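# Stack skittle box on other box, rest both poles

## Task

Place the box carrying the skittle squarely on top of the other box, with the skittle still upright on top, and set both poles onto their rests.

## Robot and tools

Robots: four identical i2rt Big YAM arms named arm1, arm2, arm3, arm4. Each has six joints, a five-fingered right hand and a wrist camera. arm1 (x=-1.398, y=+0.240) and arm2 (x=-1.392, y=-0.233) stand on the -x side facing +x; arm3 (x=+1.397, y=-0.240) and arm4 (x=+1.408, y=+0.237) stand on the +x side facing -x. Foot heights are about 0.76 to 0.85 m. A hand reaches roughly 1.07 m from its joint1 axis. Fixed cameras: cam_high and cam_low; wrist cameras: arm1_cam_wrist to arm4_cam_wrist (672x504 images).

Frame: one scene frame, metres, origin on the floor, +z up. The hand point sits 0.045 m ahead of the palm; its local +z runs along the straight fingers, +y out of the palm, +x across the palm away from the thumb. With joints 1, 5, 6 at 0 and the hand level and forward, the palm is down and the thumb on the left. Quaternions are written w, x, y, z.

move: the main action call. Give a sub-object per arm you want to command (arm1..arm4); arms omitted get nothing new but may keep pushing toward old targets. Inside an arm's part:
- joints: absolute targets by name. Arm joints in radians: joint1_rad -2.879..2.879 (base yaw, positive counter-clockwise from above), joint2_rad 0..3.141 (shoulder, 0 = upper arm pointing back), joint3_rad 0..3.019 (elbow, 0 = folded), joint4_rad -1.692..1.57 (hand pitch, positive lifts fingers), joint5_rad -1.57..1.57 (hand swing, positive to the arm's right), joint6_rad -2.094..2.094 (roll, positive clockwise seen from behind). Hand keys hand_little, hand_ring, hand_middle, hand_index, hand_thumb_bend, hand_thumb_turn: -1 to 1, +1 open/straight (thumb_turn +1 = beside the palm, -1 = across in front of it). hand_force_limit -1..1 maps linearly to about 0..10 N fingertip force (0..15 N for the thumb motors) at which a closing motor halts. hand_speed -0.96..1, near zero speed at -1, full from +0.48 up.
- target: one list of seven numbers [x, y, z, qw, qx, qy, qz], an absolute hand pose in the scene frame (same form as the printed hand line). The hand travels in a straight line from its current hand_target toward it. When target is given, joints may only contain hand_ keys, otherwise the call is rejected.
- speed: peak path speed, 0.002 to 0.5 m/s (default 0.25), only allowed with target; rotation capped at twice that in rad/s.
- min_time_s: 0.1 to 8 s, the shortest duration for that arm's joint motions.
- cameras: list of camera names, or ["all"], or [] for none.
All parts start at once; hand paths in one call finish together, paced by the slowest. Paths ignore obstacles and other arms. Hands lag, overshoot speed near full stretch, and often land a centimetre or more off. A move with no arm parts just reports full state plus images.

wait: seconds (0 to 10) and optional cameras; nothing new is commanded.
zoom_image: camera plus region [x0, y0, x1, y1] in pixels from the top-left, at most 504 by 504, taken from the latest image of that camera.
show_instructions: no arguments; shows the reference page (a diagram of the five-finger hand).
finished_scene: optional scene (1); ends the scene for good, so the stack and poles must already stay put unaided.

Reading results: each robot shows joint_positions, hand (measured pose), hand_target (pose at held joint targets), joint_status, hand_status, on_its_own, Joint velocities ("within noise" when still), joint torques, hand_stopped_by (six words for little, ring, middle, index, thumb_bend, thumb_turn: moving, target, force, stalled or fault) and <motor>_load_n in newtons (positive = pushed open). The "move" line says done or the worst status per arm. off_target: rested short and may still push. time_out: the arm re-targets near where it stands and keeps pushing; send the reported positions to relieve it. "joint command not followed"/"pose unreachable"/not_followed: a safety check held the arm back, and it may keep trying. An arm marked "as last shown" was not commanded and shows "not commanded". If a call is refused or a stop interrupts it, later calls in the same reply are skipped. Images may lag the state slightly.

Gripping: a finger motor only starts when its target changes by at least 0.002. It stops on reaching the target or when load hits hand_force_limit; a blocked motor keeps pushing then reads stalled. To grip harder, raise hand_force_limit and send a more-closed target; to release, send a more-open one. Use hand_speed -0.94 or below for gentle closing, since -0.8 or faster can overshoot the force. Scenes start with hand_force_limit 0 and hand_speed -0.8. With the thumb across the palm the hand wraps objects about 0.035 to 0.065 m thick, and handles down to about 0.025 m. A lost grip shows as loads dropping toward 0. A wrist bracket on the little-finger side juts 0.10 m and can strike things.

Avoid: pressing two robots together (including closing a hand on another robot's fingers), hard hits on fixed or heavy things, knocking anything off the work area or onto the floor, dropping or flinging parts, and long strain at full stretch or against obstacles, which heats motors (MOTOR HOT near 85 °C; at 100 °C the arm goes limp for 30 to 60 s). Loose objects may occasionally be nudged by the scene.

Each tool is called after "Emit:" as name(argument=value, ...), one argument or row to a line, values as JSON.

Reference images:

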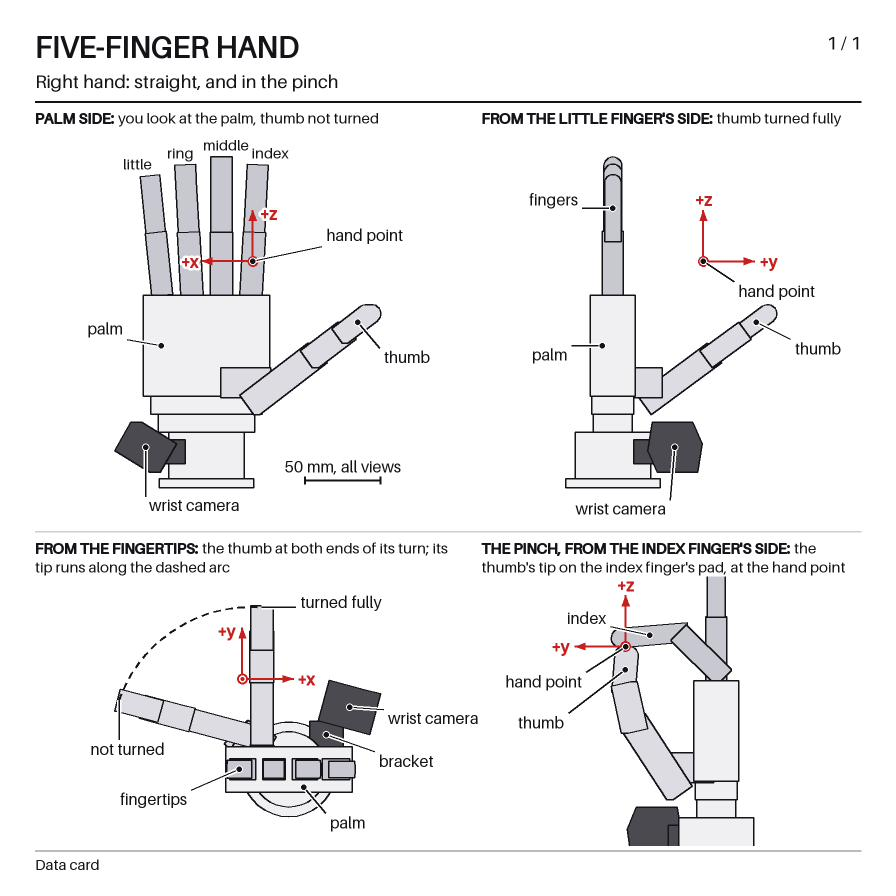

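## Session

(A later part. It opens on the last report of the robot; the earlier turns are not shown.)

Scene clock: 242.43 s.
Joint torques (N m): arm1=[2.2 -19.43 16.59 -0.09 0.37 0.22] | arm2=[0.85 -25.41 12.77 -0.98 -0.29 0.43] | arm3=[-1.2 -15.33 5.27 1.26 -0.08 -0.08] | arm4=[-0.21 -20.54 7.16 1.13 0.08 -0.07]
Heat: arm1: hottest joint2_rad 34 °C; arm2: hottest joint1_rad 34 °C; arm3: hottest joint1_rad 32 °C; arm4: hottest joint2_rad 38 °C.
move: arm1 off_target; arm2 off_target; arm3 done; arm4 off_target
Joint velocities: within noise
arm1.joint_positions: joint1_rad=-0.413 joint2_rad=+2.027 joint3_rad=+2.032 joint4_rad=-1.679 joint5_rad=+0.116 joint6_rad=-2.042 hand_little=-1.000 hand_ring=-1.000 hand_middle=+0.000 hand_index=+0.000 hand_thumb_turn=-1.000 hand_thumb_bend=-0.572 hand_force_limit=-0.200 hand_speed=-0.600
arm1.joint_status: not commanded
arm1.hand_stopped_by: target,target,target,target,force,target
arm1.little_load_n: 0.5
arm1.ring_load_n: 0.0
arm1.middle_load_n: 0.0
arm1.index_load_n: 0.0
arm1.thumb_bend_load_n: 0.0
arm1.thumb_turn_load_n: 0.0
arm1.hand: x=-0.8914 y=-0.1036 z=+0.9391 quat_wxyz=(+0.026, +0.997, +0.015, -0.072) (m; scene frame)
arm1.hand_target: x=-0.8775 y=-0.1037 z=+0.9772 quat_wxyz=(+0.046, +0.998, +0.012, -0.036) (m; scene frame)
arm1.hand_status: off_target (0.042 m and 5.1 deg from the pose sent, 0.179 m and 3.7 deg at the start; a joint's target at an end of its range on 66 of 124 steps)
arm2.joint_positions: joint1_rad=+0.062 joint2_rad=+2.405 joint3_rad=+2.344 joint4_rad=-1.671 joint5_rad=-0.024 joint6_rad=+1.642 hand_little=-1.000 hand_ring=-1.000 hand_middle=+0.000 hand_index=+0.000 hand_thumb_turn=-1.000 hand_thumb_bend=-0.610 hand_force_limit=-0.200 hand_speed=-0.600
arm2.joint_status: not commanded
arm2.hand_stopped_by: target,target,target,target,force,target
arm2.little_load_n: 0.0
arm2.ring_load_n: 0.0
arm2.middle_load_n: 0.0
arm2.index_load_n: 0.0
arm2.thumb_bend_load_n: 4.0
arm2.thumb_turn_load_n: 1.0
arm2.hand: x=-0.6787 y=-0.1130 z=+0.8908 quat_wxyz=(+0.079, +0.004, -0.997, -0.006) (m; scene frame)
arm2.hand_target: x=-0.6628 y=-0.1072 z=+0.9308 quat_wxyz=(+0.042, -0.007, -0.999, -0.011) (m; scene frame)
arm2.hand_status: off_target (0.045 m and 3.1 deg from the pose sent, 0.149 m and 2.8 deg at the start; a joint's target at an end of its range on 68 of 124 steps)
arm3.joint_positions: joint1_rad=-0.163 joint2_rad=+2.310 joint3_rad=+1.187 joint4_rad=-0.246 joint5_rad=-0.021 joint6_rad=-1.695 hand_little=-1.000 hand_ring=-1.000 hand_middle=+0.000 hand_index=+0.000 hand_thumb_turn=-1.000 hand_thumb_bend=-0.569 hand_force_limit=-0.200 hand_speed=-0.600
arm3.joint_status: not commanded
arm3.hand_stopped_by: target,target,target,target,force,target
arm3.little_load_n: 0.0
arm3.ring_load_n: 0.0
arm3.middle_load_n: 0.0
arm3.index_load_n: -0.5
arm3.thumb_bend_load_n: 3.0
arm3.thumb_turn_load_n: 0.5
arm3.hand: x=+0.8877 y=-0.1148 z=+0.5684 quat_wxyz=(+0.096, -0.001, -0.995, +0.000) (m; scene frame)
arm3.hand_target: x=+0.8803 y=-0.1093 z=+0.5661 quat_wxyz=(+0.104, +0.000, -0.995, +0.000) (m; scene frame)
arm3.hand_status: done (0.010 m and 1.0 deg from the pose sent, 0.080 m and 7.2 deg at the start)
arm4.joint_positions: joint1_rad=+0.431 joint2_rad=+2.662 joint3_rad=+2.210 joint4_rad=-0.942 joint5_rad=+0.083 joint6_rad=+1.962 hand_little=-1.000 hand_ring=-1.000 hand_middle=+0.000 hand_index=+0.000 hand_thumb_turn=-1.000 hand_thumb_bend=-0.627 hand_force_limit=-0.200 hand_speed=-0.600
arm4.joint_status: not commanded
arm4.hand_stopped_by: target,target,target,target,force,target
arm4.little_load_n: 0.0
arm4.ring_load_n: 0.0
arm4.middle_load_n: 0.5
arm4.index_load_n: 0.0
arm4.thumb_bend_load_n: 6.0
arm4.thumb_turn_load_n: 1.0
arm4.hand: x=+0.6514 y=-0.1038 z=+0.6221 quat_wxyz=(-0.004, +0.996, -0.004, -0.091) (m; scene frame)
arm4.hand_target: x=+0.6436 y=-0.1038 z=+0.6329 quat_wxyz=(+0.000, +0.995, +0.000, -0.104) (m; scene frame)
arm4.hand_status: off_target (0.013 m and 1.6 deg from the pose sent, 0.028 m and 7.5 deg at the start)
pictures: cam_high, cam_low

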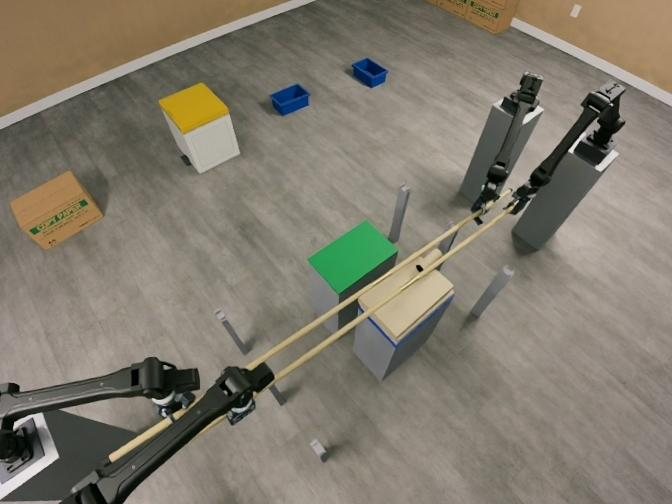

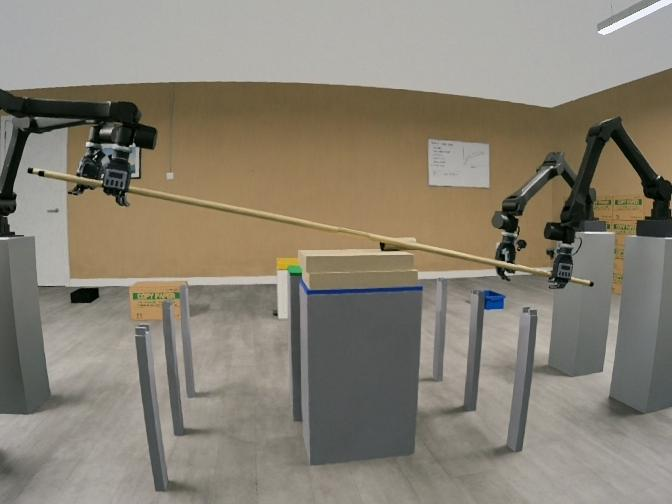

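Emit:
move(
  arm1={"target": [-0.875, -0.105, 0.986, 0, 0.99452, 0, -0.10453], "speed": 0.03},
  arm4={"target": [0.6435, -0.104, 0.654, 0, 0.99452, 0, -0.10453], "speed": 0.03},
  cameras=["cam_high", "cam_low"],
)

Emit:
zoom_image(
  camera="cam_low",
  region=[330, 220, 430, 270],
)

Emit:
zoom_image(
  camera="cam_low",
  region=[420, 230, 490, 280],
)

Emit:
zoom_image(
  camera="cam_high",
  region=[380, 230, 480, 330],
)

Scene clock: 250.13 s.
Joint torques (N m): arm1=[2.08 -19.78 16.83 -0.03 0.41 0.22] | arm2=[0.97 -24.82 12.77 -0.9 -0.34 0.41] | arm3=[-1.14 -15.38 5.27 1.29 -0.07 -0.09] | arm4=[-0.38 -22.95 6.8 0.23 0.03 -0.07]
Heat: arm1: hottest joint2_rad 35 °C; arm2: hottest joint1_rad 34 °C; arm3: hottest joint1_rad 32 °C; arm4: hottest joint2_rad 39 °C.
move: arm1 off_target; arm4 off_target
Joint velocities: within noise
arm1.joint_positions: joint1_rad=-0.411 joint2_rad=+2.021 joint3_rad=+2.032 joint4_rad=-1.679 joint5_rad=+0.117 joint6_rad=-2.042 hand_little=-1.000 hand_ring=-1.000 hand_middle=+0.000 hand_index=+0.000 hand_thumb_turn=-1.000 hand_thumb_bend=-0.572 hand_force_limit=-0.200 hand_speed=-0.600
arm1.joint_status: not commanded
arm1.hand_stopped_by: target,target,target,target,force,target
arm1.little_load_n: 0.5
arm1.ring_load_n: 0.0
arm1.middle_load_n: -0.5
arm1.index_load_n: 0.0
arm1.thumb_bend_load_n: 0.0
arm1.thumb_turn_load_n: 0.0
arm1.hand: x=-0.8911 y=-0.1027 z=+0.9428 quat_wxyz=(+0.028, +0.997, +0.016, -0.069) (m; scene frame)
arm1.hand_target: x=-0.8778 y=-0.1036 z=+0.9852 quat_wxyz=(+0.050, +0.998, +0.013, -0.030) (m; scene frame)
arm1.hand_status: off_target (0.046 m and 5.5 deg from the pose sent, 0.050 m and 5.1 deg at the start; a joint's target at an end of its range on 98 of 99 steps)
arm2, arm3: as last shown
arm3.ring_load_n: 0.5
arm3.middle_load_n: 0.5
arm3.index_load_n: 0.0
arm3.thumb_bend_load_n: 2.5
arm4.joint_positions: joint1_rad=+0.431 joint2_rad=+2.662 joint3_rad=+2.210 joint4_rad=-0.944 joint5_rad=+0.084 joint6_rad=+1.962 hand_little=-1.000 hand_ring=-1.000 hand_middle=+0.000 hand_index=+0.000 hand_thumb_turn=-1.000 hand_thumb_bend=-0.627 hand_force_limit=-0.200 hand_speed=-0.600
arm4.joint_status: not commanded
arm4.hand_stopped_by: target,target,target,target,force,target
arm4.little_load_n: 0.0
arm4.ring_load_n: 0.0
arm4.middle_load_n: 0.0
arm4.index_load_n: 0.0
arm4.thumb_bend_load_n: 6.0
arm4.thumb_turn_load_n: 1.0
arm4.hand: x=+0.6517 y=-0.1034 z=+0.6219 quat_wxyz=(-0.004, +0.996, -0.004, -0.091) (m; scene frame)
arm4.hand_target: x=+0.6433 y=-0.1040 z=+0.6532 quat_wxyz=(+0.000, +0.995, +0.000, -0.104) (m; scene frame)
arm4.hand_status: off_target (0.033 m and 1.7 deg from the pose sent, 0.033 m and 1.6 deg at the start)
pictures: cam_high, cam_low

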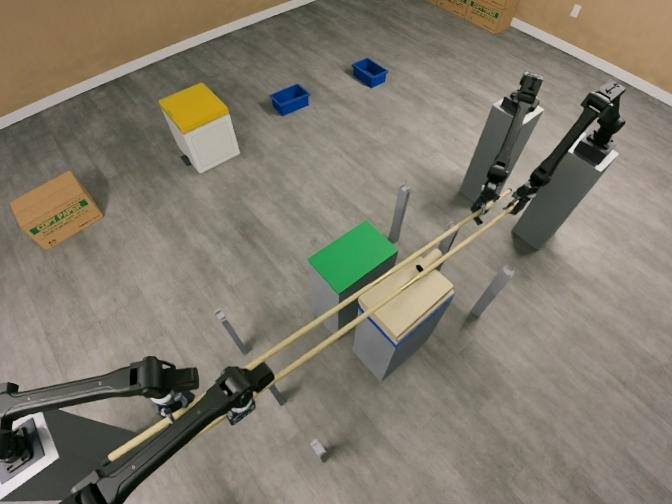

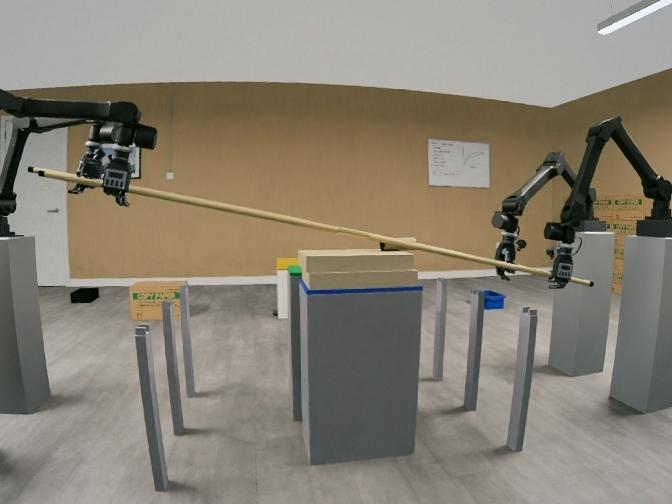

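Scaled by 5.040.

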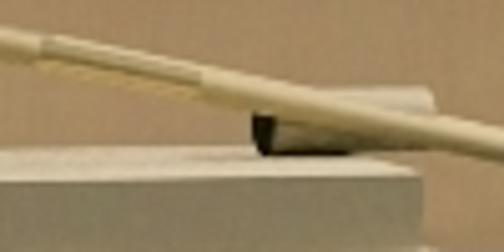

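Scaled by 7.200.

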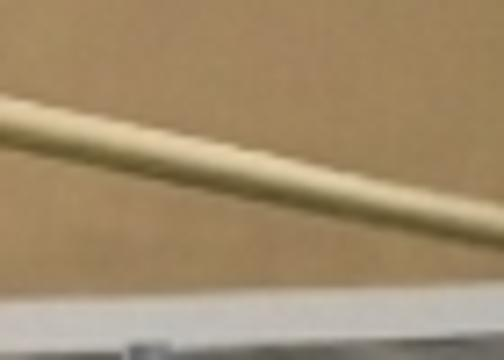

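Scaled by 5.040.

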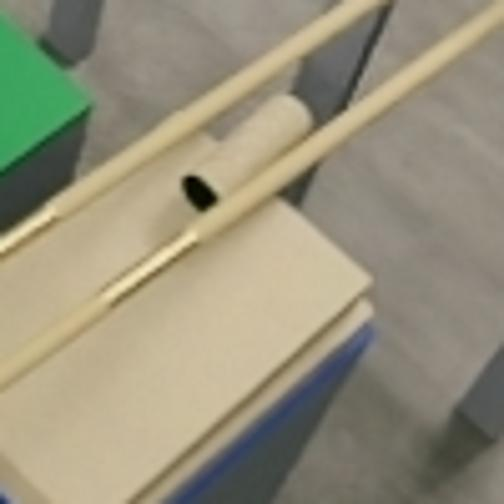

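Emit:
move(
  arm4={"target": [0.6435, -0.104, 0.668, 0, 0.99452, 0, -0.10453], "speed": 0.03},
  cameras=["cam_low"],
)

Emit:
zoom_image(
  camera="cam_low",
  region=[330, 220, 430, 270],
)

Emit:
zoom_image(
  camera="cam_low",
  region=[420, 230, 490, 280],
)

Scene clock: 251.60 s.
Joint torques (N m): arm1=[2.14 -19.66 16.85 -0.02 0.38 0.21] | arm2=[0.32 -24.47 12.85 -0.9 -0.37 0.44] | arm3=[-1.38 -15.21 5.24 1.31 -0.08 -0.08] | arm4=[-0.15 -23 7.08 0.28 0.03 -0.08]
Heat: arm1: hottest joint2_rad 35 °C; arm2: hottest joint1_rad 34 °C; arm3: hottest joint1_rad 32 °C; arm4: hottest joint2_rad 39 °C.
move: arm4 off_target
Joint velocities: within noise
arm1, arm2, arm3: as last shown
arm1.joint_positions: joint1_rad=-0.411 joint2_rad=+2.019 joint3_rad=+2.032 joint4_rad=-1.679 joint5_rad=+0.117 joint6_rad=-2.042 hand_little=-1.000 hand_ring=-1.000 hand_middle=+0.000 hand_index=+0.000 hand_thumb_turn=-1.000 hand_thumb_bend=-0.572 hand_force_limit=-0.200 hand_speed=-0.600
arm1.middle_load_n: 0.0
arm1.hand: x=-0.8912 y=-0.1028 z=+0.9437 quat_wxyz=(+0.028, +0.997, +0.016, -0.069) (m; scene frame)
arm1.hand_target: x=-0.8779 y=-0.1037 z=+0.9853 quat_wxyz=(+0.050, +0.998, +0.013, -0.030) (m; scene frame)
arm2.thumb_bend_load_n: 3.5
arm3.ring_load_n: 0.0
arm3.middle_load_n: 0.0
arm3.thumb_turn_load_n: 0.0
arm4.joint_positions: joint1_rad=+0.431 joint2_rad=+2.642 joint3_rad=+2.202 joint4_rad=-0.964 joint5_rad=+0.084 joint6_rad=+1.962 hand_little=-1.000 hand_ring=-1.000 hand_middle=+0.000 hand_index=+0.000 hand_thumb_turn=-1.000 hand_thumb_bend=-0.627 hand_force_limit=-0.200 hand_speed=-0.600
arm4.joint_status: not commanded
arm4.hand_stopped_by: target,target,target,target,force,target
arm4.little_load_n: 0.0
arm4.ring_load_n: 0.0
arm4.middle_load_n: 0.0
arm4.index_load_n: 0.0
arm4.thumb_bend_load_n: 6.0
arm4.thumb_turn_load_n: 1.0
arm4.hand: x=+0.6536 y=-0.1025 z=+0.6326 quat_wxyz=(-0.006, +0.996, -0.004, -0.087) (m; scene frame)
arm4.hand_target: x=+0.6433 y=-0.1039 z=+0.6673 quat_wxyz=(+0.000, +0.995, +0.000, -0.105) (m; scene frame)
arm4.hand_status: off_target (0.037 m and 2.1 deg from the pose sent, 0.047 m and 1.7 deg at the start)
pictures: cam_low

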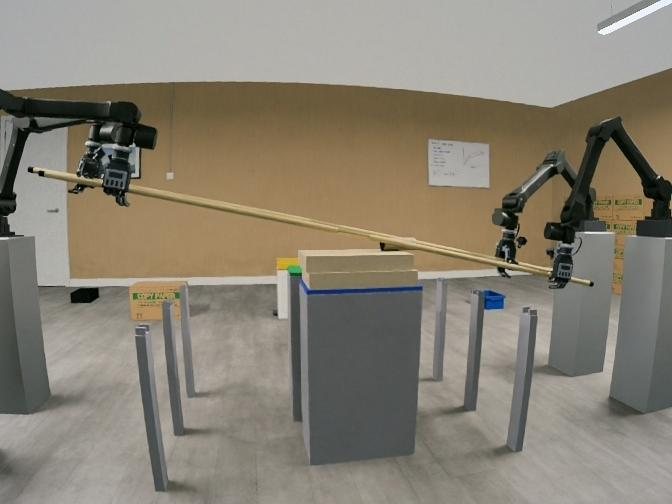

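Scaled by 5.040.

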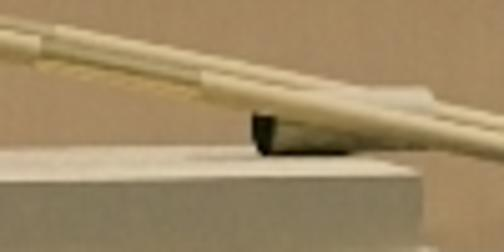

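Scaled by 7.200.

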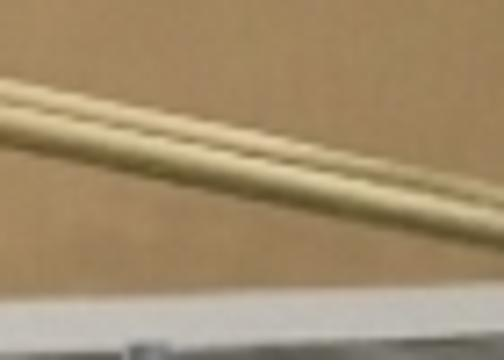

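Emit:
move(
  arm1={"target": [-0.875, -0.114, 0.986, 0, 0.99452, 0, -0.10453], "speed": 0.03},
  arm2={"target": [-0.660, -0.098, 0.931, 0.10453, 0, -0.99452, 0], "speed": 0.03},
  arm3={"target": [0.880, -0.101, 0.566, 0.10453, 0, -0.99452, 0], "speed": 0.03},
  arm4={"target": [0.6435, -0.114, 0.668, 0, 0.99452, 0, -0.10453], "speed": 0.03},
  cameras=["cam_high", "cam_low"],
)

Emit:
zoom_image(
  camera="cam_high",
  region=[400, 230, 460, 290],
)

Emit:
zoom_image(
  camera="cam_low",
  region=[360, 220, 430, 270],
)

Scene clock: 256.47 s.
Joint torques (N m): arm1=[1.08 -18.67 16.77 -0.01 0.42 0.07] | arm2=[1.67 -24.59 12.51 -0.64 -0.34 0.45] | arm3=[-1.44 -15.27 5.63 1.06 -0.07 -0.1] | arm4=[0.67 -22.18 8.62 0.2 0.04 0.04]
Heat: arm1: hottest joint2_rad 35 °C; arm2: hottest joint1_rad 34 °C; arm3: hottest joint1_rad 32 °C; arm4: hottest joint2_rad 39 °C.
move: arm1 off_target; arm2 off_target; arm3 off_target; arm4 off_target
Joint velocities: within noise
arm1.joint_positions: joint1_rad=-0.411 joint2_rad=+2.016 joint3_rad=+2.050 joint4_rad=-1.679 joint5_rad=+0.119 joint6_rad=-2.042 hand_little=-1.000 hand_ring=-1.000 hand_middle=+0.000 hand_index=+0.000 hand_thumb_turn=-1.000 hand_thumb_bend=-0.572 hand_force_limit=-0.200 hand_speed=-0.600
arm1.joint_status: not commanded
arm1.hand_stopped_by: target,target,target,target,force,target
arm1.little_load_n: 0.5
arm1.ring_load_n: 0.0
arm1.middle_load_n: 0.0
arm1.index_load_n: 0.0
arm1.thumb_bend_load_n: 0.5
arm1.thumb_turn_load_n: 0.0
arm1.hand: x=-0.8875 y=-0.1050 z=+0.9520 quat_wxyz=(+0.034, +0.998, +0.016, -0.060) (m; scene frame)
arm1.hand_target: x=-0.8773 y=-0.1128 z=+0.9854 quat_wxyz=(+0.052, +0.998, +0.014, -0.028) (m; scene frame)
arm1.hand_status: off_target (0.037 m and 6.7 deg from the pose sent, 0.047 m and 5.6 deg at the start; a joint's target at an end of its range on 104 of 106 steps)
arm2.joint_positions: joint1_rad=+0.069 joint2_rad=+2.402 joint3_rad=+2.348 joint4_rad=-1.671 joint5_rad=-0.027 joint6_rad=+1.648 hand_little=-1.000 hand_ring=-1.000 hand_middle=+0.000 hand_index=+0.000 hand_thumb_turn=-1.000 hand_thumb_bend=-0.610 hand_force_limit=-0.200 hand_speed=-0.600
arm2.joint_status: not commanded
arm2.hand_stopped_by: target,target,target,target,force,target
arm2.little_load_n: 0.0
arm2.ring_load_n: 0.0
arm2.middle_load_n: 0.0
arm2.index_load_n: 0.0
arm2.thumb_bend_load_n: 4.0
arm2.thumb_turn_load_n: 1.0
arm2.hand: x=-0.6778 y=-0.1080 z=+0.8944 quat_wxyz=(+0.075, +0.004, -0.997, -0.008) (m; scene frame)
arm2.hand_target: x=-0.6627 y=-0.0982 z=+0.9309 quat_wxyz=(+0.041, -0.007, -0.999, -0.012) (m; scene frame)
arm2.hand_status: off_target (0.042 m and 3.5 deg from the pose sent, 0.047 m and 3.1 deg at the start; a joint's target at an end of its range on 103 of 106 steps)
arm3.joint_positions: joint1_rad=-0.178 joint2_rad=+2.310 joint3_rad=+1.187 joint4_rad=-0.243 joint5_rad=-0.025 joint6_rad=-1.709 hand_little=-1.000 hand_ring=-1.000 hand_middle=+0.000 hand_index=+0.000 hand_thumb_turn=-1.000 hand_thumb_bend=-0.569 hand_force_limit=-0.200 hand_speed=-0.600
arm3.joint_status: not commanded
arm3.hand_stopped_by: target,target,target,target,force,target
arm3.little_load_n: 0.0
arm3.ring_load_n: 0.0
arm3.middle_load_n: 0.0
arm3.index_load_n: 0.0
arm3.thumb_bend_load_n: 2.5
arm3.thumb_turn_load_n: 0.0
arm3.hand: x=+0.8879 y=-0.1075 z=+0.5684 quat_wxyz=(+0.098, -0.001, -0.995, +0.001) (m; scene frame)
arm3.hand_target: x=+0.8802 y=-0.1011 z=+0.5661 quat_wxyz=(+0.105, +0.000, -0.995, +0.000) (m; scene frame)
arm3.hand_status: off_target (0.011 m and 0.8 deg from the pose sent, 0.016 m and 1.0 deg at the start)
arm4.joint_positions: joint1_rad=+0.431 joint2_rad=+2.642 joint3_rad=+2.202 joint4_rad=-0.973 joint5_rad=+0.086 joint6_rad=+1.962 hand_little=-1.000 hand_ring=-1.000 hand_middle=+0.000 hand_index=+0.000 hand_thumb_turn=-1.000 hand_thumb_bend=-0.627 hand_force_limit=-0.200 hand_speed=-0.600
arm4.joint_status: not commanded
arm4.hand_stopped_by: target,target,target,target,force,target
arm4.little_load_n: 0.0
arm4.ring_load_n: 0.0
arm4.middle_load_n: 0.0
arm4.index_load_n: 0.0
arm4.thumb_bend_load_n: 6.0
arm4.thumb_turn_load_n: 1.5
arm4.hand: x=+0.6558 y=-0.1013 z=+0.6317 quat_wxyz=(-0.009, +0.996, -0.004, -0.083) (m; scene frame)
arm4.hand_target: x=+0.6440 y=-0.1137 z=+0.6678 quat_wxyz=(+0.000, +0.995, +0.000, -0.105) (m; scene frame)
arm4.hand_status: off_target (0.040 m and 2.7 deg from the pose sent, 0.039 m and 2.1 deg at the start)
pictures: cam_high, cam_low

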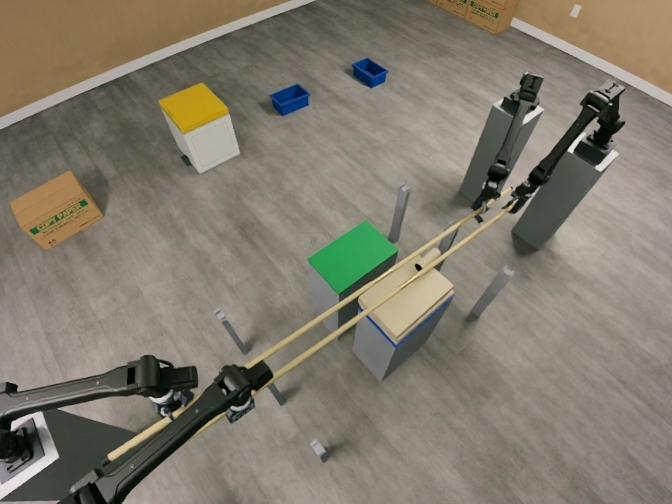

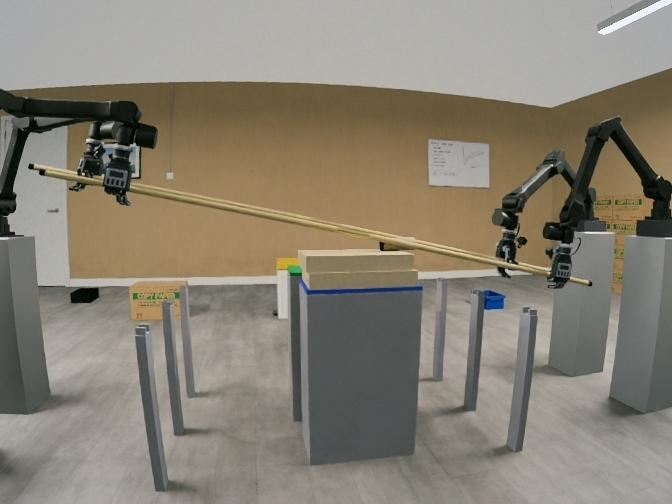

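Scaled by 8.400.

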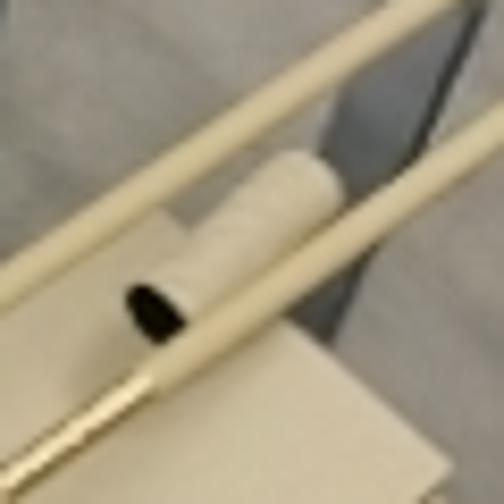

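Scaled by 7.200.

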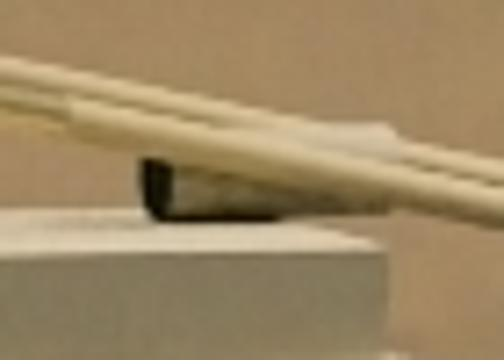

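Emit:
move(
  arm1={"target": [-0.875, -0.126, 0.984, 0, 0.99452, 0, -0.10453], "speed": 0.03},
  arm4={"target": [0.6435, -0.130, 0.668, 0, 0.99452, 0, -0.10453], "speed": 0.03},
  cameras=["cam_high", "cam_low"],
)

Emit:
zoom_image(
  camera="cam_high",
  region=[400, 230, 460, 290],
)

Emit:
zoom_image(
  camera="cam_low",
  region=[360, 220, 430, 270],
)

Scene clock: 261.80 s.
Joint torques (N m): arm1=[0.15 -17.38 16.75 0.06 0.48 0] | arm2=[1.14 -24.18 12.78 -0.85 -0.32 0.43] | arm3=[-1.26 -15.33 5.59 1.11 -0.08 -0.1] | arm4=[1.61 -21.07 11.12 0.02 -0.04 0.13]
Heat: arm1: hottest joint2_rad 35 °C; arm2: hottest joint1_rad 34 °C; arm3: hottest joint1_rad 32 °C; arm4: hottest joint2_rad 40 °C.
move: arm1 off_target; arm4 off_target
Joint velocities: within noise
arm1.joint_positions: joint1_rad=-0.416 joint2_rad=+2.016 joint3_rad=+2.072 joint4_rad=-1.679 joint5_rad=+0.120 joint6_rad=-2.055 hand_little=-1.000 hand_ring=-1.000 hand_middle=+0.000 hand_index=+0.000 hand_thumb_turn=-1.000 hand_thumb_bend=-0.572 hand_force_limit=-0.200 hand_speed=-0.600
arm1.joint_status: not commanded
arm1.hand_stopped_by: target,target,target,target,force,target
arm1.little_load_n: 0.5
arm1.ring_load_n: 0.0
arm1.middle_load_n: 0.0
arm1.index_load_n: 0.0
arm1.thumb_bend_load_n: 0.0
arm1.thumb_turn_load_n: 0.0
arm1.hand: x=-0.8837 y=-0.1104 z=+0.9602 quat_wxyz=(+0.039, +0.998, +0.019, -0.050) (m; scene frame)
arm1.hand_target: x=-0.8768 y=-0.1250 z=+0.9835 quat_wxyz=(+0.054, +0.998, +0.014, -0.028) (m; scene frame)
arm1.hand_status: off_target (0.030 m and 7.9 deg from the pose sent, 0.040 m and 6.7 deg at the start; a joint's target at an end of its range on 107 of 108 steps)
arm2, arm3: as last shown
arm3.ring_load_n: 0.5
arm4.joint_positions: joint1_rad=+0.440 joint2_rad=+2.642 joint3_rad=+2.202 joint4_rad=-0.988 joint5_rad=+0.091 joint6_rad=+1.972 hand_little=-1.000 hand_ring=-1.000 hand_middle=+0.000 hand_index=+0.000 hand_thumb_turn=-1.000 hand_thumb_bend=-0.627 hand_force_limit=-0.200 hand_speed=-0.600
arm4.joint_status: not commanded
arm4.hand_stopped_by: target,target,target,target,force,target
arm4.little_load_n: 0.5
arm4.ring_load_n: 0.0
arm4.middle_load_n: 0.0
arm4.index_load_n: 0.0
arm4.thumb_bend_load_n: 6.0
arm4.thumb_turn_load_n: 1.5
arm4.hand: x=+0.6612 y=-0.1049 z=+0.6304 quat_wxyz=(-0.013, +0.997, -0.005, -0.078) (m; scene frame)
arm4.hand_target: x=+0.6455 y=-0.1293 z=+0.6687 quat_wxyz=(+0.001, +0.994, +0.000, -0.105) (m; scene frame)
arm4.hand_status: off_target (0.049 m and 3.5 deg from the pose sent, 0.048 m and 2.7 deg at the start)
pictures: cam_high, cam_low

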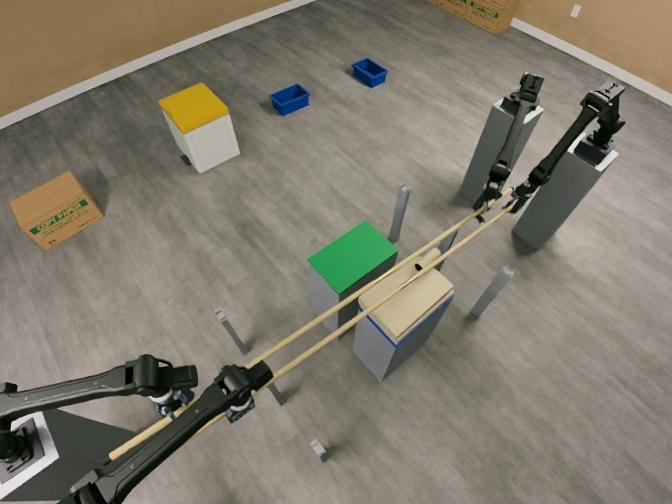

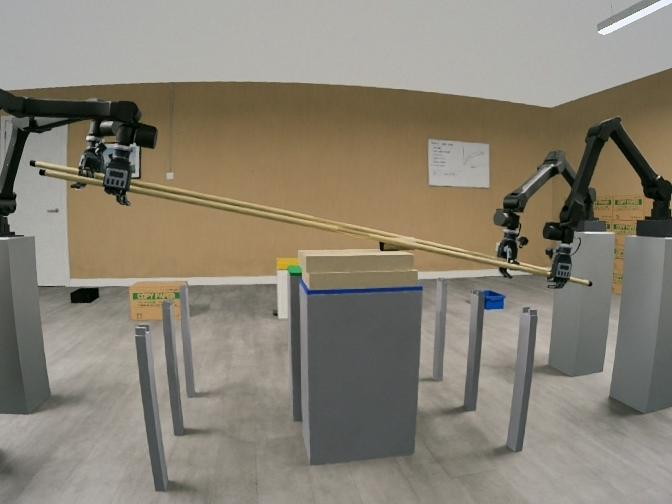

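Scaled by 8.400.

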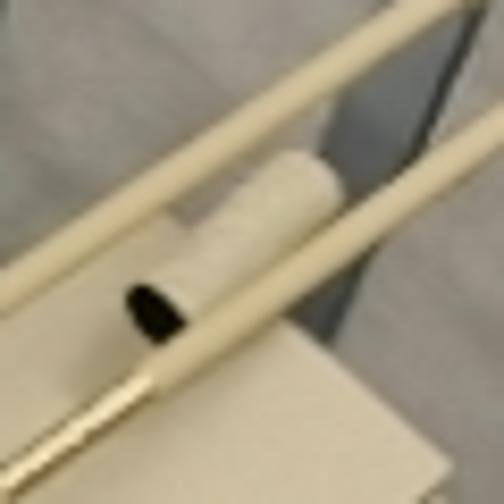

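Scaled by 7.200.

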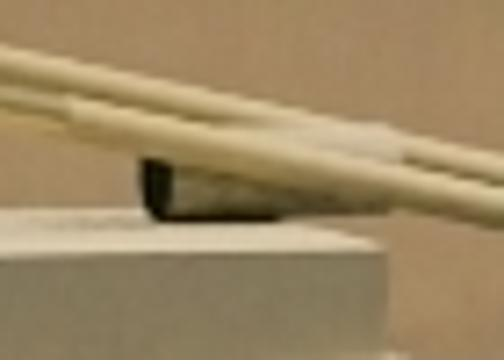

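Emit:
move(
  arm1={"target": [-0.875, -0.134, 0.952, 0, 0.99452, 0, -0.10453], "speed": 0.03},
  arm4={"target": [0.6435, -0.142, 0.668, 0, 0.99452, 0, -0.10453], "speed": 0.03},
  cameras=["cam_high", "cam_low"],
)

Emit:
zoom_image(
  camera="cam_high",
  region=[400, 230, 460, 290],
)

Emit:
zoom_image(
  camera="cam_low",
  region=[360, 220, 430, 270],
)

Scene clock: 266.60 s.
Joint torques (N m): arm1=[0.44 -17.2 16.84 -0.05 0.25 0.03] | arm2=[0.97 -24.29 12.74 -0.84 -0.36 0.47] | arm3=[-1.38 -14.97 5.6 1.06 -0.03 -0.1] | arm4=[1.61 -20.07 12.36 0.28 0.09 0.09]
Heat: arm1: hottest joint2_rad 35 °C; arm2: hottest joint1_rad 34 °C; arm3: hottest joint1_rad 32 °C; arm4: hottest joint2_rad 40 °C.
move: arm1 off_target; arm4 off_target
Joint velocities: within noise
arm1.joint_positions: joint1_rad=-0.432 joint2_rad=+2.059 joint3_rad=+2.072 joint4_rad=-1.679 joint5_rad=+0.120 joint6_rad=-2.059 hand_little=-1.000 hand_ring=-1.000 hand_middle=+0.000 hand_index=+0.000 hand_thumb_turn=-1.000 hand_thumb_bend=-0.572 hand_force_limit=-0.200 hand_speed=-0.600
arm1.joint_status: not commanded
arm1.hand_stopped_by: target,target,target,target,force,target
arm1.little_load_n: 0.5
arm1.ring_load_n: 0.0
arm1.middle_load_n: 0.0
arm1.index_load_n: 0.0
arm1.thumb_bend_load_n: 0.5
arm1.thumb_turn_load_n: 0.0
arm1.hand: x=-0.8868 y=-0.1200 z=+0.9343 quat_wxyz=(+0.028, +0.997, +0.014, -0.070) (m; scene frame)
arm1.hand_target: x=-0.8766 y=-0.1331 z=+0.9518 quat_wxyz=(+0.040, +0.998, +0.010, -0.049) (m; scene frame)
arm1.hand_status: off_target (0.025 m and 5.4 deg from the pose sent, 0.026 m and 7.9 deg at the start; a joint's target at an end of its range on 108 of 110 steps)
arm2, arm3: as last shown
arm2.joint_positions: joint1_rad=+0.069 joint2_rad=+2.402 joint3_rad=+2.348 joint4_rad=-1.671 joint5_rad=-0.027 joint6_rad=+1.649 hand_little=-1.000 hand_ring=-1.000 hand_middle=+0.000 hand_index=+0.000 hand_thumb_turn=-1.000 hand_thumb_bend=-0.610 hand_force_limit=-0.200 hand_speed=-0.600
arm2.hand: x=-0.6777 y=-0.1080 z=+0.8944 quat_wxyz=(+0.076, +0.004, -0.997, -0.008) (m; scene frame)
arm3.joint_positions: joint1_rad=-0.178 joint2_rad=+2.310 joint3_rad=+1.187 joint4_rad=-0.243 joint5_rad=-0.026 joint6_rad=-1.709 hand_little=-1.000 hand_ring=-1.000 hand_middle=+0.000 hand_index=+0.000 hand_thumb_turn=-1.000 hand_thumb_bend=-0.569 hand_force_limit=-0.200 hand_speed=-0.600
arm3.thumb_turn_load_n: 0.5
arm3.hand: x=+0.8879 y=-0.1076 z=+0.5684 quat_wxyz=(+0.098, -0.001, -0.995, +0.001) (m; scene frame)
arm3.hand_target: x=+0.8802 y=-0.1010 z=+0.5662 quat_wxyz=(+0.105, +0.000, -0.995, +0.000) (m; scene frame)
arm4.joint_positions: joint1_rad=+0.456 joint2_rad=+2.642 joint3_rad=+2.218 joint4_rad=-1.014 joint5_rad=+0.091 joint6_rad=+1.990 hand_little=-1.000 hand_ring=-1.000 hand_middle=+0.000 hand_index=+0.000 hand_thumb_turn=-1.000 hand_thumb_bend=-0.627 hand_force_limit=-0.200 hand_speed=-0.600
arm4.joint_status: not commanded
arm4.hand_stopped_by: target,target,target,target,force,target
arm4.little_load_n: 0.0
arm4.ring_load_n: 0.5
arm4.middle_load_n: 0.0
arm4.index_load_n: 0.0
arm4.thumb_bend_load_n: 6.0
arm4.thumb_turn_load_n: 1.0
arm4.hand: x=+0.6662 y=-0.1167 z=+0.6352 quat_wxyz=(-0.014, +0.997, -0.005, -0.073) (m; scene frame)
arm4.hand_target: x=+0.6463 y=-0.1410 z=+0.6693 quat_wxyz=(+0.001, +0.994, +0.000, -0.105) (m; scene frame)
arm4.hand_status: off_target (0.047 m and 4.0 deg from the pose sent, 0.056 m and 3.5 deg at the start)
pictures: cam_high, cam_low

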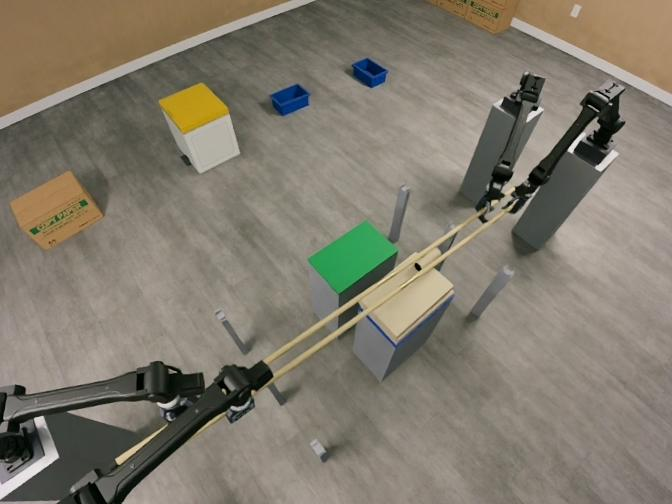

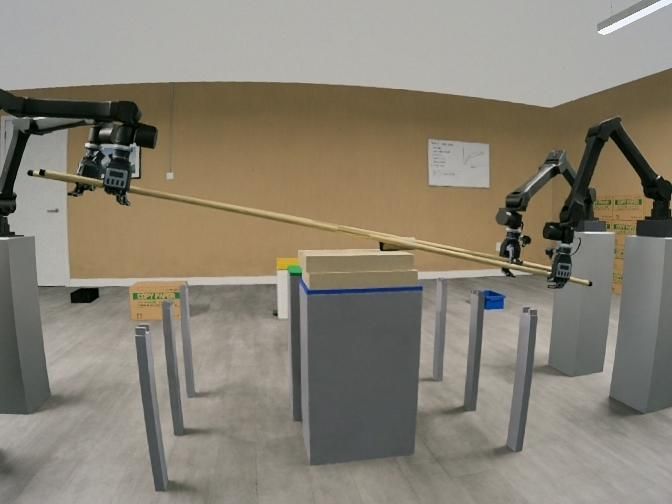

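Scaled by 8.400.

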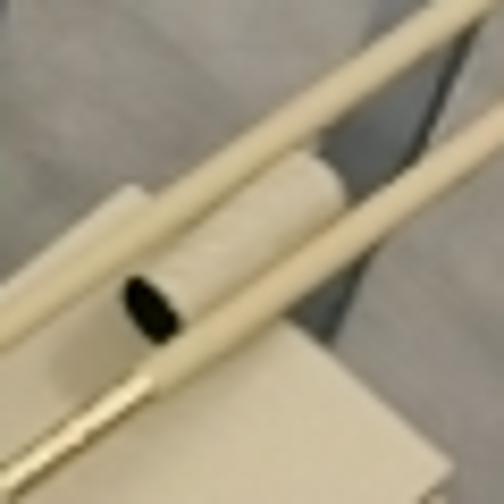

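Scaled by 7.200.

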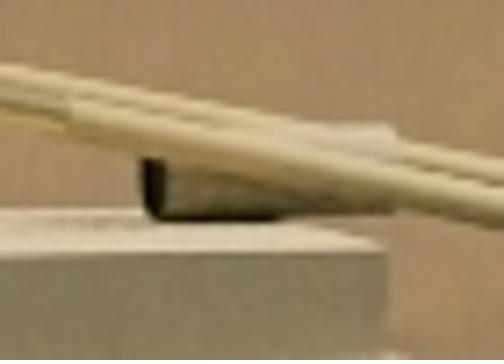

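Emit:
move(
  arm1={"target": [-0.875, -0.136, 0.944, 0, 0.99452, 0, -0.10453], "speed": 0.03},
  arm4={"target": [0.6435, -0.143, 0.640, 0, 0.99452, 0, -0.10453], "speed": 0.03},
  cameras=["cam_high", "cam_low"],
)

Emit:
zoom_image(
  camera="cam_high",
  region=[400, 230, 460, 290],
)

Emit:
zoom_image(
  camera="cam_low",
  region=[360, 220, 430, 270],
)

Scene clock: 270.50 s.
Joint torques (N m): arm1=[0.73 -17.73 14.39 0.06 0.21 0.06] | arm2=[1.26 -25.05 12.89 -0.66 -0.32 0.4] | arm3=[-1.32 -15.27 5.59 1.06 0.02 -0.1] | arm4=[1.38 -19.6 11.88 0.79 -0.06 0.1]
Heat: arm1: hottest joint3_rad 36 °C; arm2: hottest joint1_rad 34 °C; arm3: hottest joint1_rad 32 °C; arm4: hottest joint2_rad 40 °C.
move: arm1 off_target; arm4 off_target
Joint velocities: within noise
arm1.joint_positions: joint1_rad=-0.434 joint2_rad=+2.074 joint3_rad=+2.073 joint4_rad=-1.679 joint5_rad=+0.120 joint6_rad=-2.061 hand_little=-1.000 hand_ring=-1.000 hand_middle=+0.000 hand_index=+0.000 hand_thumb_turn=-1.000 hand_thumb_bend=-0.572 hand_force_limit=-0.200 hand_speed=-0.600
arm1.joint_status: not commanded
arm1.hand_stopped_by: target,target,target,target,force,target
arm1.little_load_n: 0.5
arm1.ring_load_n: 0.0
arm1.middle_load_n: 0.0
arm1.index_load_n: 0.0
arm1.thumb_bend_load_n: 0.5
arm1.thumb_turn_load_n: 0.0
arm1.hand: x=-0.8865 y=-0.1212 z=+0.9261 quat_wxyz=(+0.025, +0.997, +0.015, -0.076) (m; scene frame)
arm1.hand_target: x=-0.8780 y=-0.1333 z=+0.9411 quat_wxyz=(+0.034, +0.998, +0.010, -0.058) (m; scene frame)
arm1.hand_status: off_target (0.026 m and 4.7 deg from the pose sent, 0.022 m and 5.4 deg at the start; a joint's target at an end of its range on 89 of 90 steps)
arm2.joint_positions: joint1_rad=+0.069 joint2_rad=+2.402 joint3_rad=+2.348 joint4_rad=-1.671 joint5_rad=-0.027 joint6_rad=+1.649 hand_little=-1.000 hand_ring=-1.000 hand_middle=+0.000 hand_index=+0.000 hand_thumb_turn=-1.000 hand_thumb_bend=-0.610 hand_force_limit=-0.200 hand_speed=-0.600
arm2.joint_status: not commanded
arm2.hand_stopped_by: target,target,target,target,force,target
arm2.little_load_n: 0.5
arm2.ring_load_n: 0.0
arm2.middle_load_n: 0.0
arm2.index_load_n: 0.0
arm2.thumb_bend_load_n: 4.0
arm2.thumb_turn_load_n: 1.0
arm2.hand: x=-0.6777 y=-0.1080 z=+0.8944 quat_wxyz=(+0.076, +0.004, -0.997, -0.008) (m; scene frame)
arm2.hand_target: x=-0.6627 y=-0.0982 z=+0.9309 quat_wxyz=(+0.041, -0.007, -0.999, -0.012) (m; scene frame)
arm2.hand_status: not commanded
arm3: as last shown
arm3.joint_positions: joint1_rad=-0.178 joint2_rad=+2.310 joint3_rad=+1.187 joint4_rad=-0.243 joint5_rad=-0.027 joint6_rad=-1.710 hand_little=-1.000 hand_ring=-1.000 hand_middle=+0.000 hand_index=+0.000 hand_thumb_turn=-1.000 hand_thumb_bend=-0.569 hand_force_limit=-0.200 hand_speed=-0.600
arm3.ring_load_n: 0.0
arm3.index_load_n: 0.5
arm3.thumb_turn_load_n: 0.0
arm3.hand: x=+0.8878 y=-0.1078 z=+0.5683 quat_wxyz=(+0.098, -0.001, -0.995, +0.002) (m; scene frame)
arm3.hand_target: x=+0.8801 y=-0.1010 z=+0.5662 quat_wxyz=(+0.105, +0.000, -0.995, +0.000) (m; scene frame)
arm4.joint_positions: joint1_rad=+0.456 joint2_rad=+2.679 joint3_rad=+2.236 joint4_rad=-0.998 joint5_rad=+0.095 joint6_rad=+1.990 hand_little=-1.000 hand_ring=-1.000 hand_middle=+0.000 hand_index=+0.000 hand_thumb_turn=-1.000 hand_thumb_bend=-0.627 hand_force_limit=-0.200 hand_speed=-0.600
arm4.joint_status: not commanded
arm4.hand_stopped_by: target,target,target,target,force,target
arm4.little_load_n: 0.0
arm4.ring_load_n: 0.0
arm4.middle_load_n: 0.0
arm4.index_load_n: 0.0
arm4.thumb_bend_load_n: 6.0
arm4.thumb_turn_load_n: 1.5
arm4.hand: x=+0.6656 y=-0.1162 z=+0.6149 quat_wxyz=(-0.016, +0.997, -0.006, -0.073) (m; scene frame)
arm4.hand_target: x=+0.6463 y=-0.1420 z=+0.6415 quat_wxyz=(+0.000, +0.995, +0.000, -0.105) (m; scene frame)
arm4.hand_status: off_target (0.043 m and 4.1 deg from the pose sent, 0.035 m and 4.0 deg at the start)
pictures: cam_high, cam_low
led back after a hold (arm1 arm): the arm was led back toward your command in small steps, so it may still be short of it.
pose unreachable (arm1 arm): on one or more control steps of this call this arm could not follow its commanded pose, so it was not sent that pose on those steps. It may still have moved: this result reports where it is.
cause: moving toward the commanded pose would bring a part of the arm too close to another arm (a part of this arm and the arm2 arm's hand, along the way the arms are being sent, or toward where that arm still pushes).

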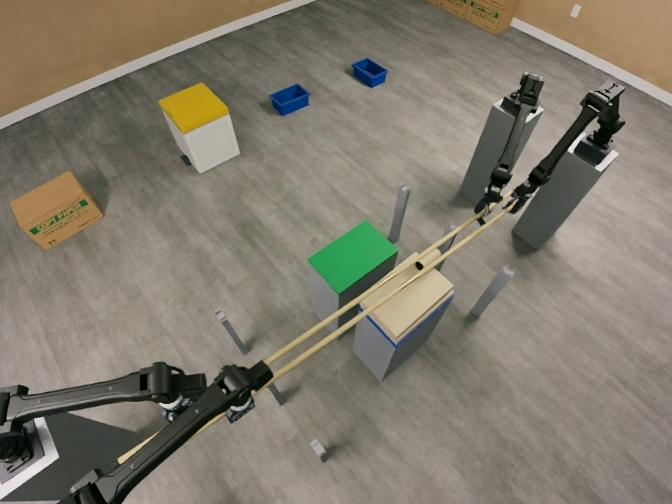

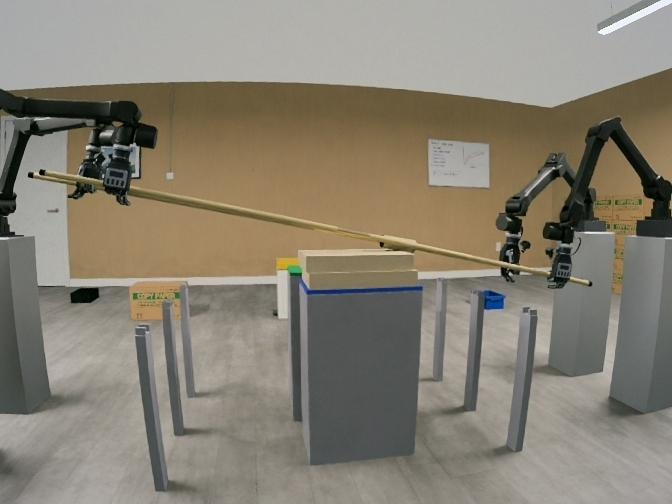

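Scaled by 8.400.

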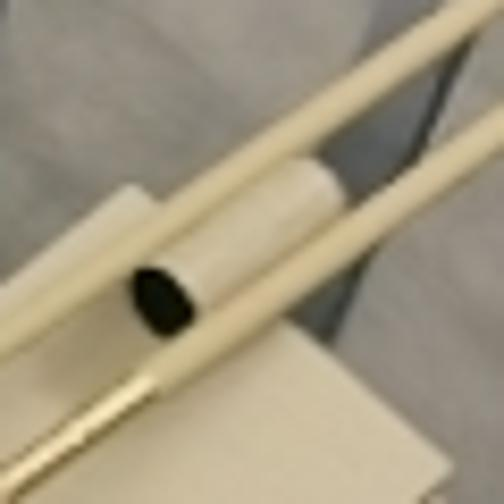

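Scaled by 7.200.

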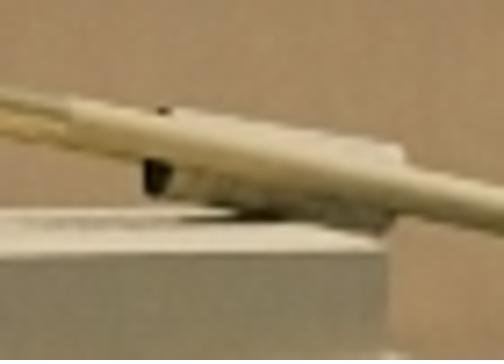

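Emit:
move(
  arm4={"target": [0.6435, -0.157, 0.642, 0, 0.99452, 0, -0.10453], "speed": 0.03},
  arm3={"target": [0.880, -0.086, 0.566, 0.10453, 0, -0.99452, 0], "speed": 0.03},
  arm2={"target": [-0.660, -0.090, 0.931, 0.10453, 0, -0.99452, 0], "speed": 0.03},
  cameras=["cam_high", "cam_low"],
)

Emit:
zoom_image(
  camera="cam_high",
  region=[400, 230, 460, 290],
)

Emit:
zoom_image(
  camera="cam_low",
  region=[360, 220, 430, 270],
)

Scene clock: 280.63 s.
Joint torques (N m): arm1=[0.5 -17.32 15.94 0.03 0.23 0.04] | arm2=[0.5 -23.18 8.18 -0.46 -0.33 0.14] | arm3=[-2.2 -15.09 6.12 0.79 0.22 -0.12] | arm4=[2.78 -20.07 12.78 0.39 -0.25 0.19]
Heat: arm1: hottest joint2_rad 36 °C; arm2: hottest joint1_rad 34 °C; arm3: hottest joint1_rad 32 °C; arm4: hottest joint2_rad 39 °C.
move: arm2 not_followed; arm3 off_target; arm4 off_target
Joint velocities: within noise
arm1.joint_positions: joint1_rad=-0.434 joint2_rad=+2.074 joint3_rad=+2.073 joint4_rad=-1.679 joint5_rad=+0.119 joint6_rad=-2.061 hand_little=-1.000 hand_ring=-1.000 hand_middle=+0.000 hand_index=+0.000 hand_thumb_turn=-1.000 hand_thumb_bend=-0.572 hand_force_limit=-0.200 hand_speed=-0.600
arm1.joint_status: not commanded
arm1.hand_stopped_by: target,target,target,target,force,target
arm1.little_load_n: 0.5
arm1.ring_load_n: 0.0
arm1.middle_load_n: 0.0
arm1.index_load_n: 0.0
arm1.thumb_bend_load_n: 0.0
arm1.thumb_turn_load_n: 0.0
arm1.hand: x=-0.8866 y=-0.1210 z=+0.9260 quat_wxyz=(+0.025, +0.997, +0.015, -0.076) (m; scene frame)
arm1.hand_target: x=-0.8780 y=-0.1333 z=+0.9411 quat_wxyz=(+0.034, +0.998, +0.010, -0.058) (m; scene frame)
arm1.hand_status: not commanded
arm2.joint_positions: joint1_rad=+0.069 joint2_rad=+2.402 joint3_rad=+2.348 joint4_rad=-1.671 joint5_rad=-0.023 joint6_rad=+1.639 hand_little=-1.000 hand_ring=-1.000 hand_middle=+0.000 hand_index=+0.000 hand_thumb_turn=-1.000 hand_thumb_bend=-0.610 hand_force_limit=-0.200 hand_speed=-0.600
arm2.joint_status: not commanded
arm2.hand_stopped_by: target,target,target,target,force,target
arm2.little_load_n: 0.0
arm2.ring_load_n: 0.0
arm2.middle_load_n: 0.0
arm2.index_load_n: 0.0
arm2.thumb_bend_load_n: 4.0
arm2.thumb_turn_load_n: 1.0
arm2.hand: x=-0.6783 y=-0.1084 z=+0.8942 quat_wxyz=(+0.075, +0.009, -0.997, -0.006) (m; scene frame)
arm2.hand_target: x=-0.6777 y=-0.1081 z=+0.8944 quat_wxyz=(+0.075, +0.004, -0.997, -0.007) (m; scene frame)
arm2.hand_status: not_followed (0.045 m and 3.6 deg from the pose sent, 0.044 m and 3.5 deg at the start; a joint's target at an end of its range on 78 of 80 steps)
arm3.joint_positions: joint1_rad=-0.195 joint2_rad=+2.311 joint3_rad=+1.188 joint4_rad=-0.243 joint5_rad=-0.039 joint6_rad=-1.735 hand_little=-1.000 hand_ring=-1.000 hand_middle=+0.000 hand_index=+0.000 hand_thumb_turn=-1.000 hand_thumb_bend=-0.570 hand_force_limit=-0.200 hand_speed=-0.600
arm3.joint_status: not commanded
arm3.hand_stopped_by: target,target,target,target,force,target
arm3.little_load_n: 0.0
arm3.ring_load_n: 0.0
arm3.middle_load_n: 0.5
arm3.index_load_n: 0.0
arm3.thumb_bend_load_n: 2.0
arm3.thumb_turn_load_n: 0.0
arm3.hand: x=+0.8878 y=-0.1004 z=+0.5678 quat_wxyz=(+0.099, +0.004, -0.995, +0.005) (m; scene frame)
arm3.hand_target: x=+0.8805 y=-0.0862 z=+0.5663 quat_wxyz=(+0.105, +0.000, -0.995, +0.000) (m; scene frame)
arm3.hand_status: off_target (0.016 m and 1.0 deg from the pose sent, 0.023 m and 0.8 deg at the start)
arm4.joint_positions: joint1_rad=+0.458 joint2_rad=+2.700 joint3_rad=+2.264 joint4_rad=-1.009 joint5_rad=+0.102 joint6_rad=+1.998 hand_little=-1.000 hand_ring=-1.000 hand_middle=+0.000 hand_index=+0.000 hand_thumb_turn=-1.000 hand_thumb_bend=-0.627 hand_force_limit=-0.200 hand_speed=-0.600
arm4.joint_status: not commanded
arm4.hand_stopped_by: target,target,target,target,force,target
arm4.little_load_n: 0.5
arm4.ring_load_n: 0.0
arm4.middle_load_n: 0.0
arm4.index_load_n: 0.0
arm4.thumb_bend_load_n: 6.0
arm4.thumb_turn_load_n: 1.5
arm4.hand: x=+0.6629 y=-0.1166 z=+0.6088 quat_wxyz=(-0.019, +0.997, -0.009, -0.072) (m; scene frame)
arm4.hand_target: x=+0.6474 y=-0.1556 z=+0.6439 quat_wxyz=(+0.001, +0.994, +0.000, -0.105) (m; scene frame)
arm4.hand_status: off_target (0.056 m and 4.4 deg from the pose sent, 0.054 m and 4.1 deg at the start)
pictures: cam_high, cam_low
pose unreachable (arm2 arm): on one or more control steps of this call this arm could not follow its commanded pose, so it was not sent that pose on those steps. On the call's last step it was still not sent that pose. It may still have moved: this result reports where it is.
cause: moving toward the commanded pose would bring a part of the arm too close to another arm (this arm's hand and a part of the arm1 arm, 43 mm apart when this arm was first held).

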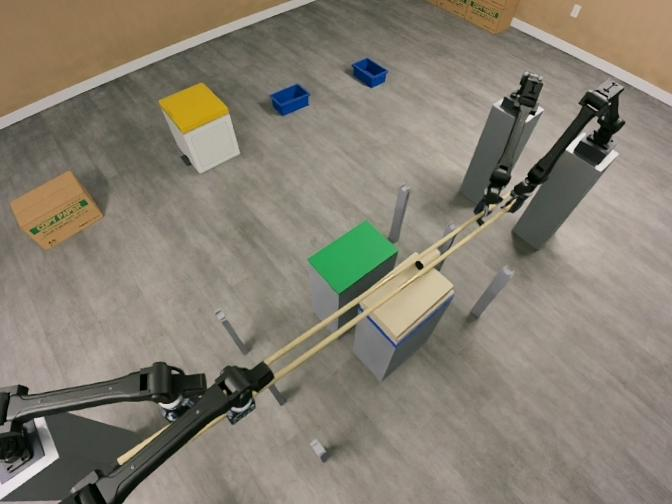

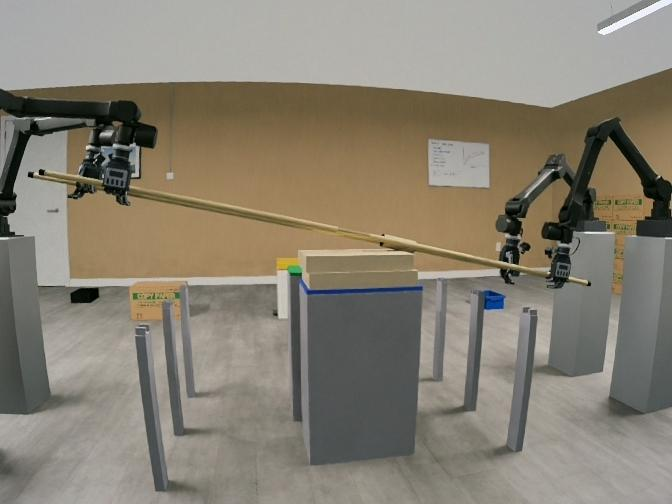

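Scaled by 8.400.

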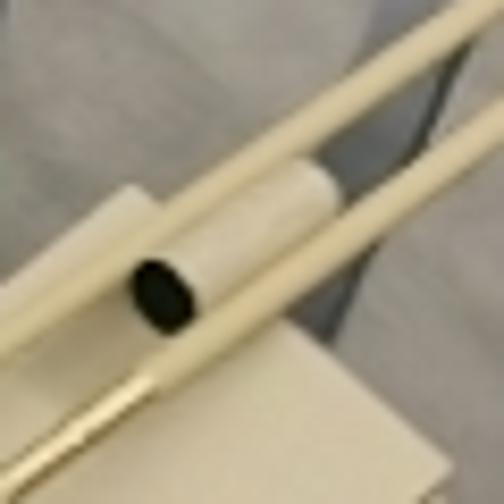

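Scaled by 7.200.

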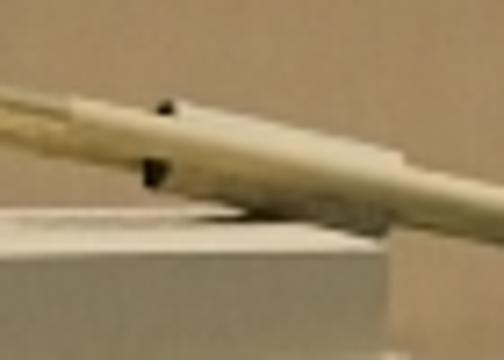

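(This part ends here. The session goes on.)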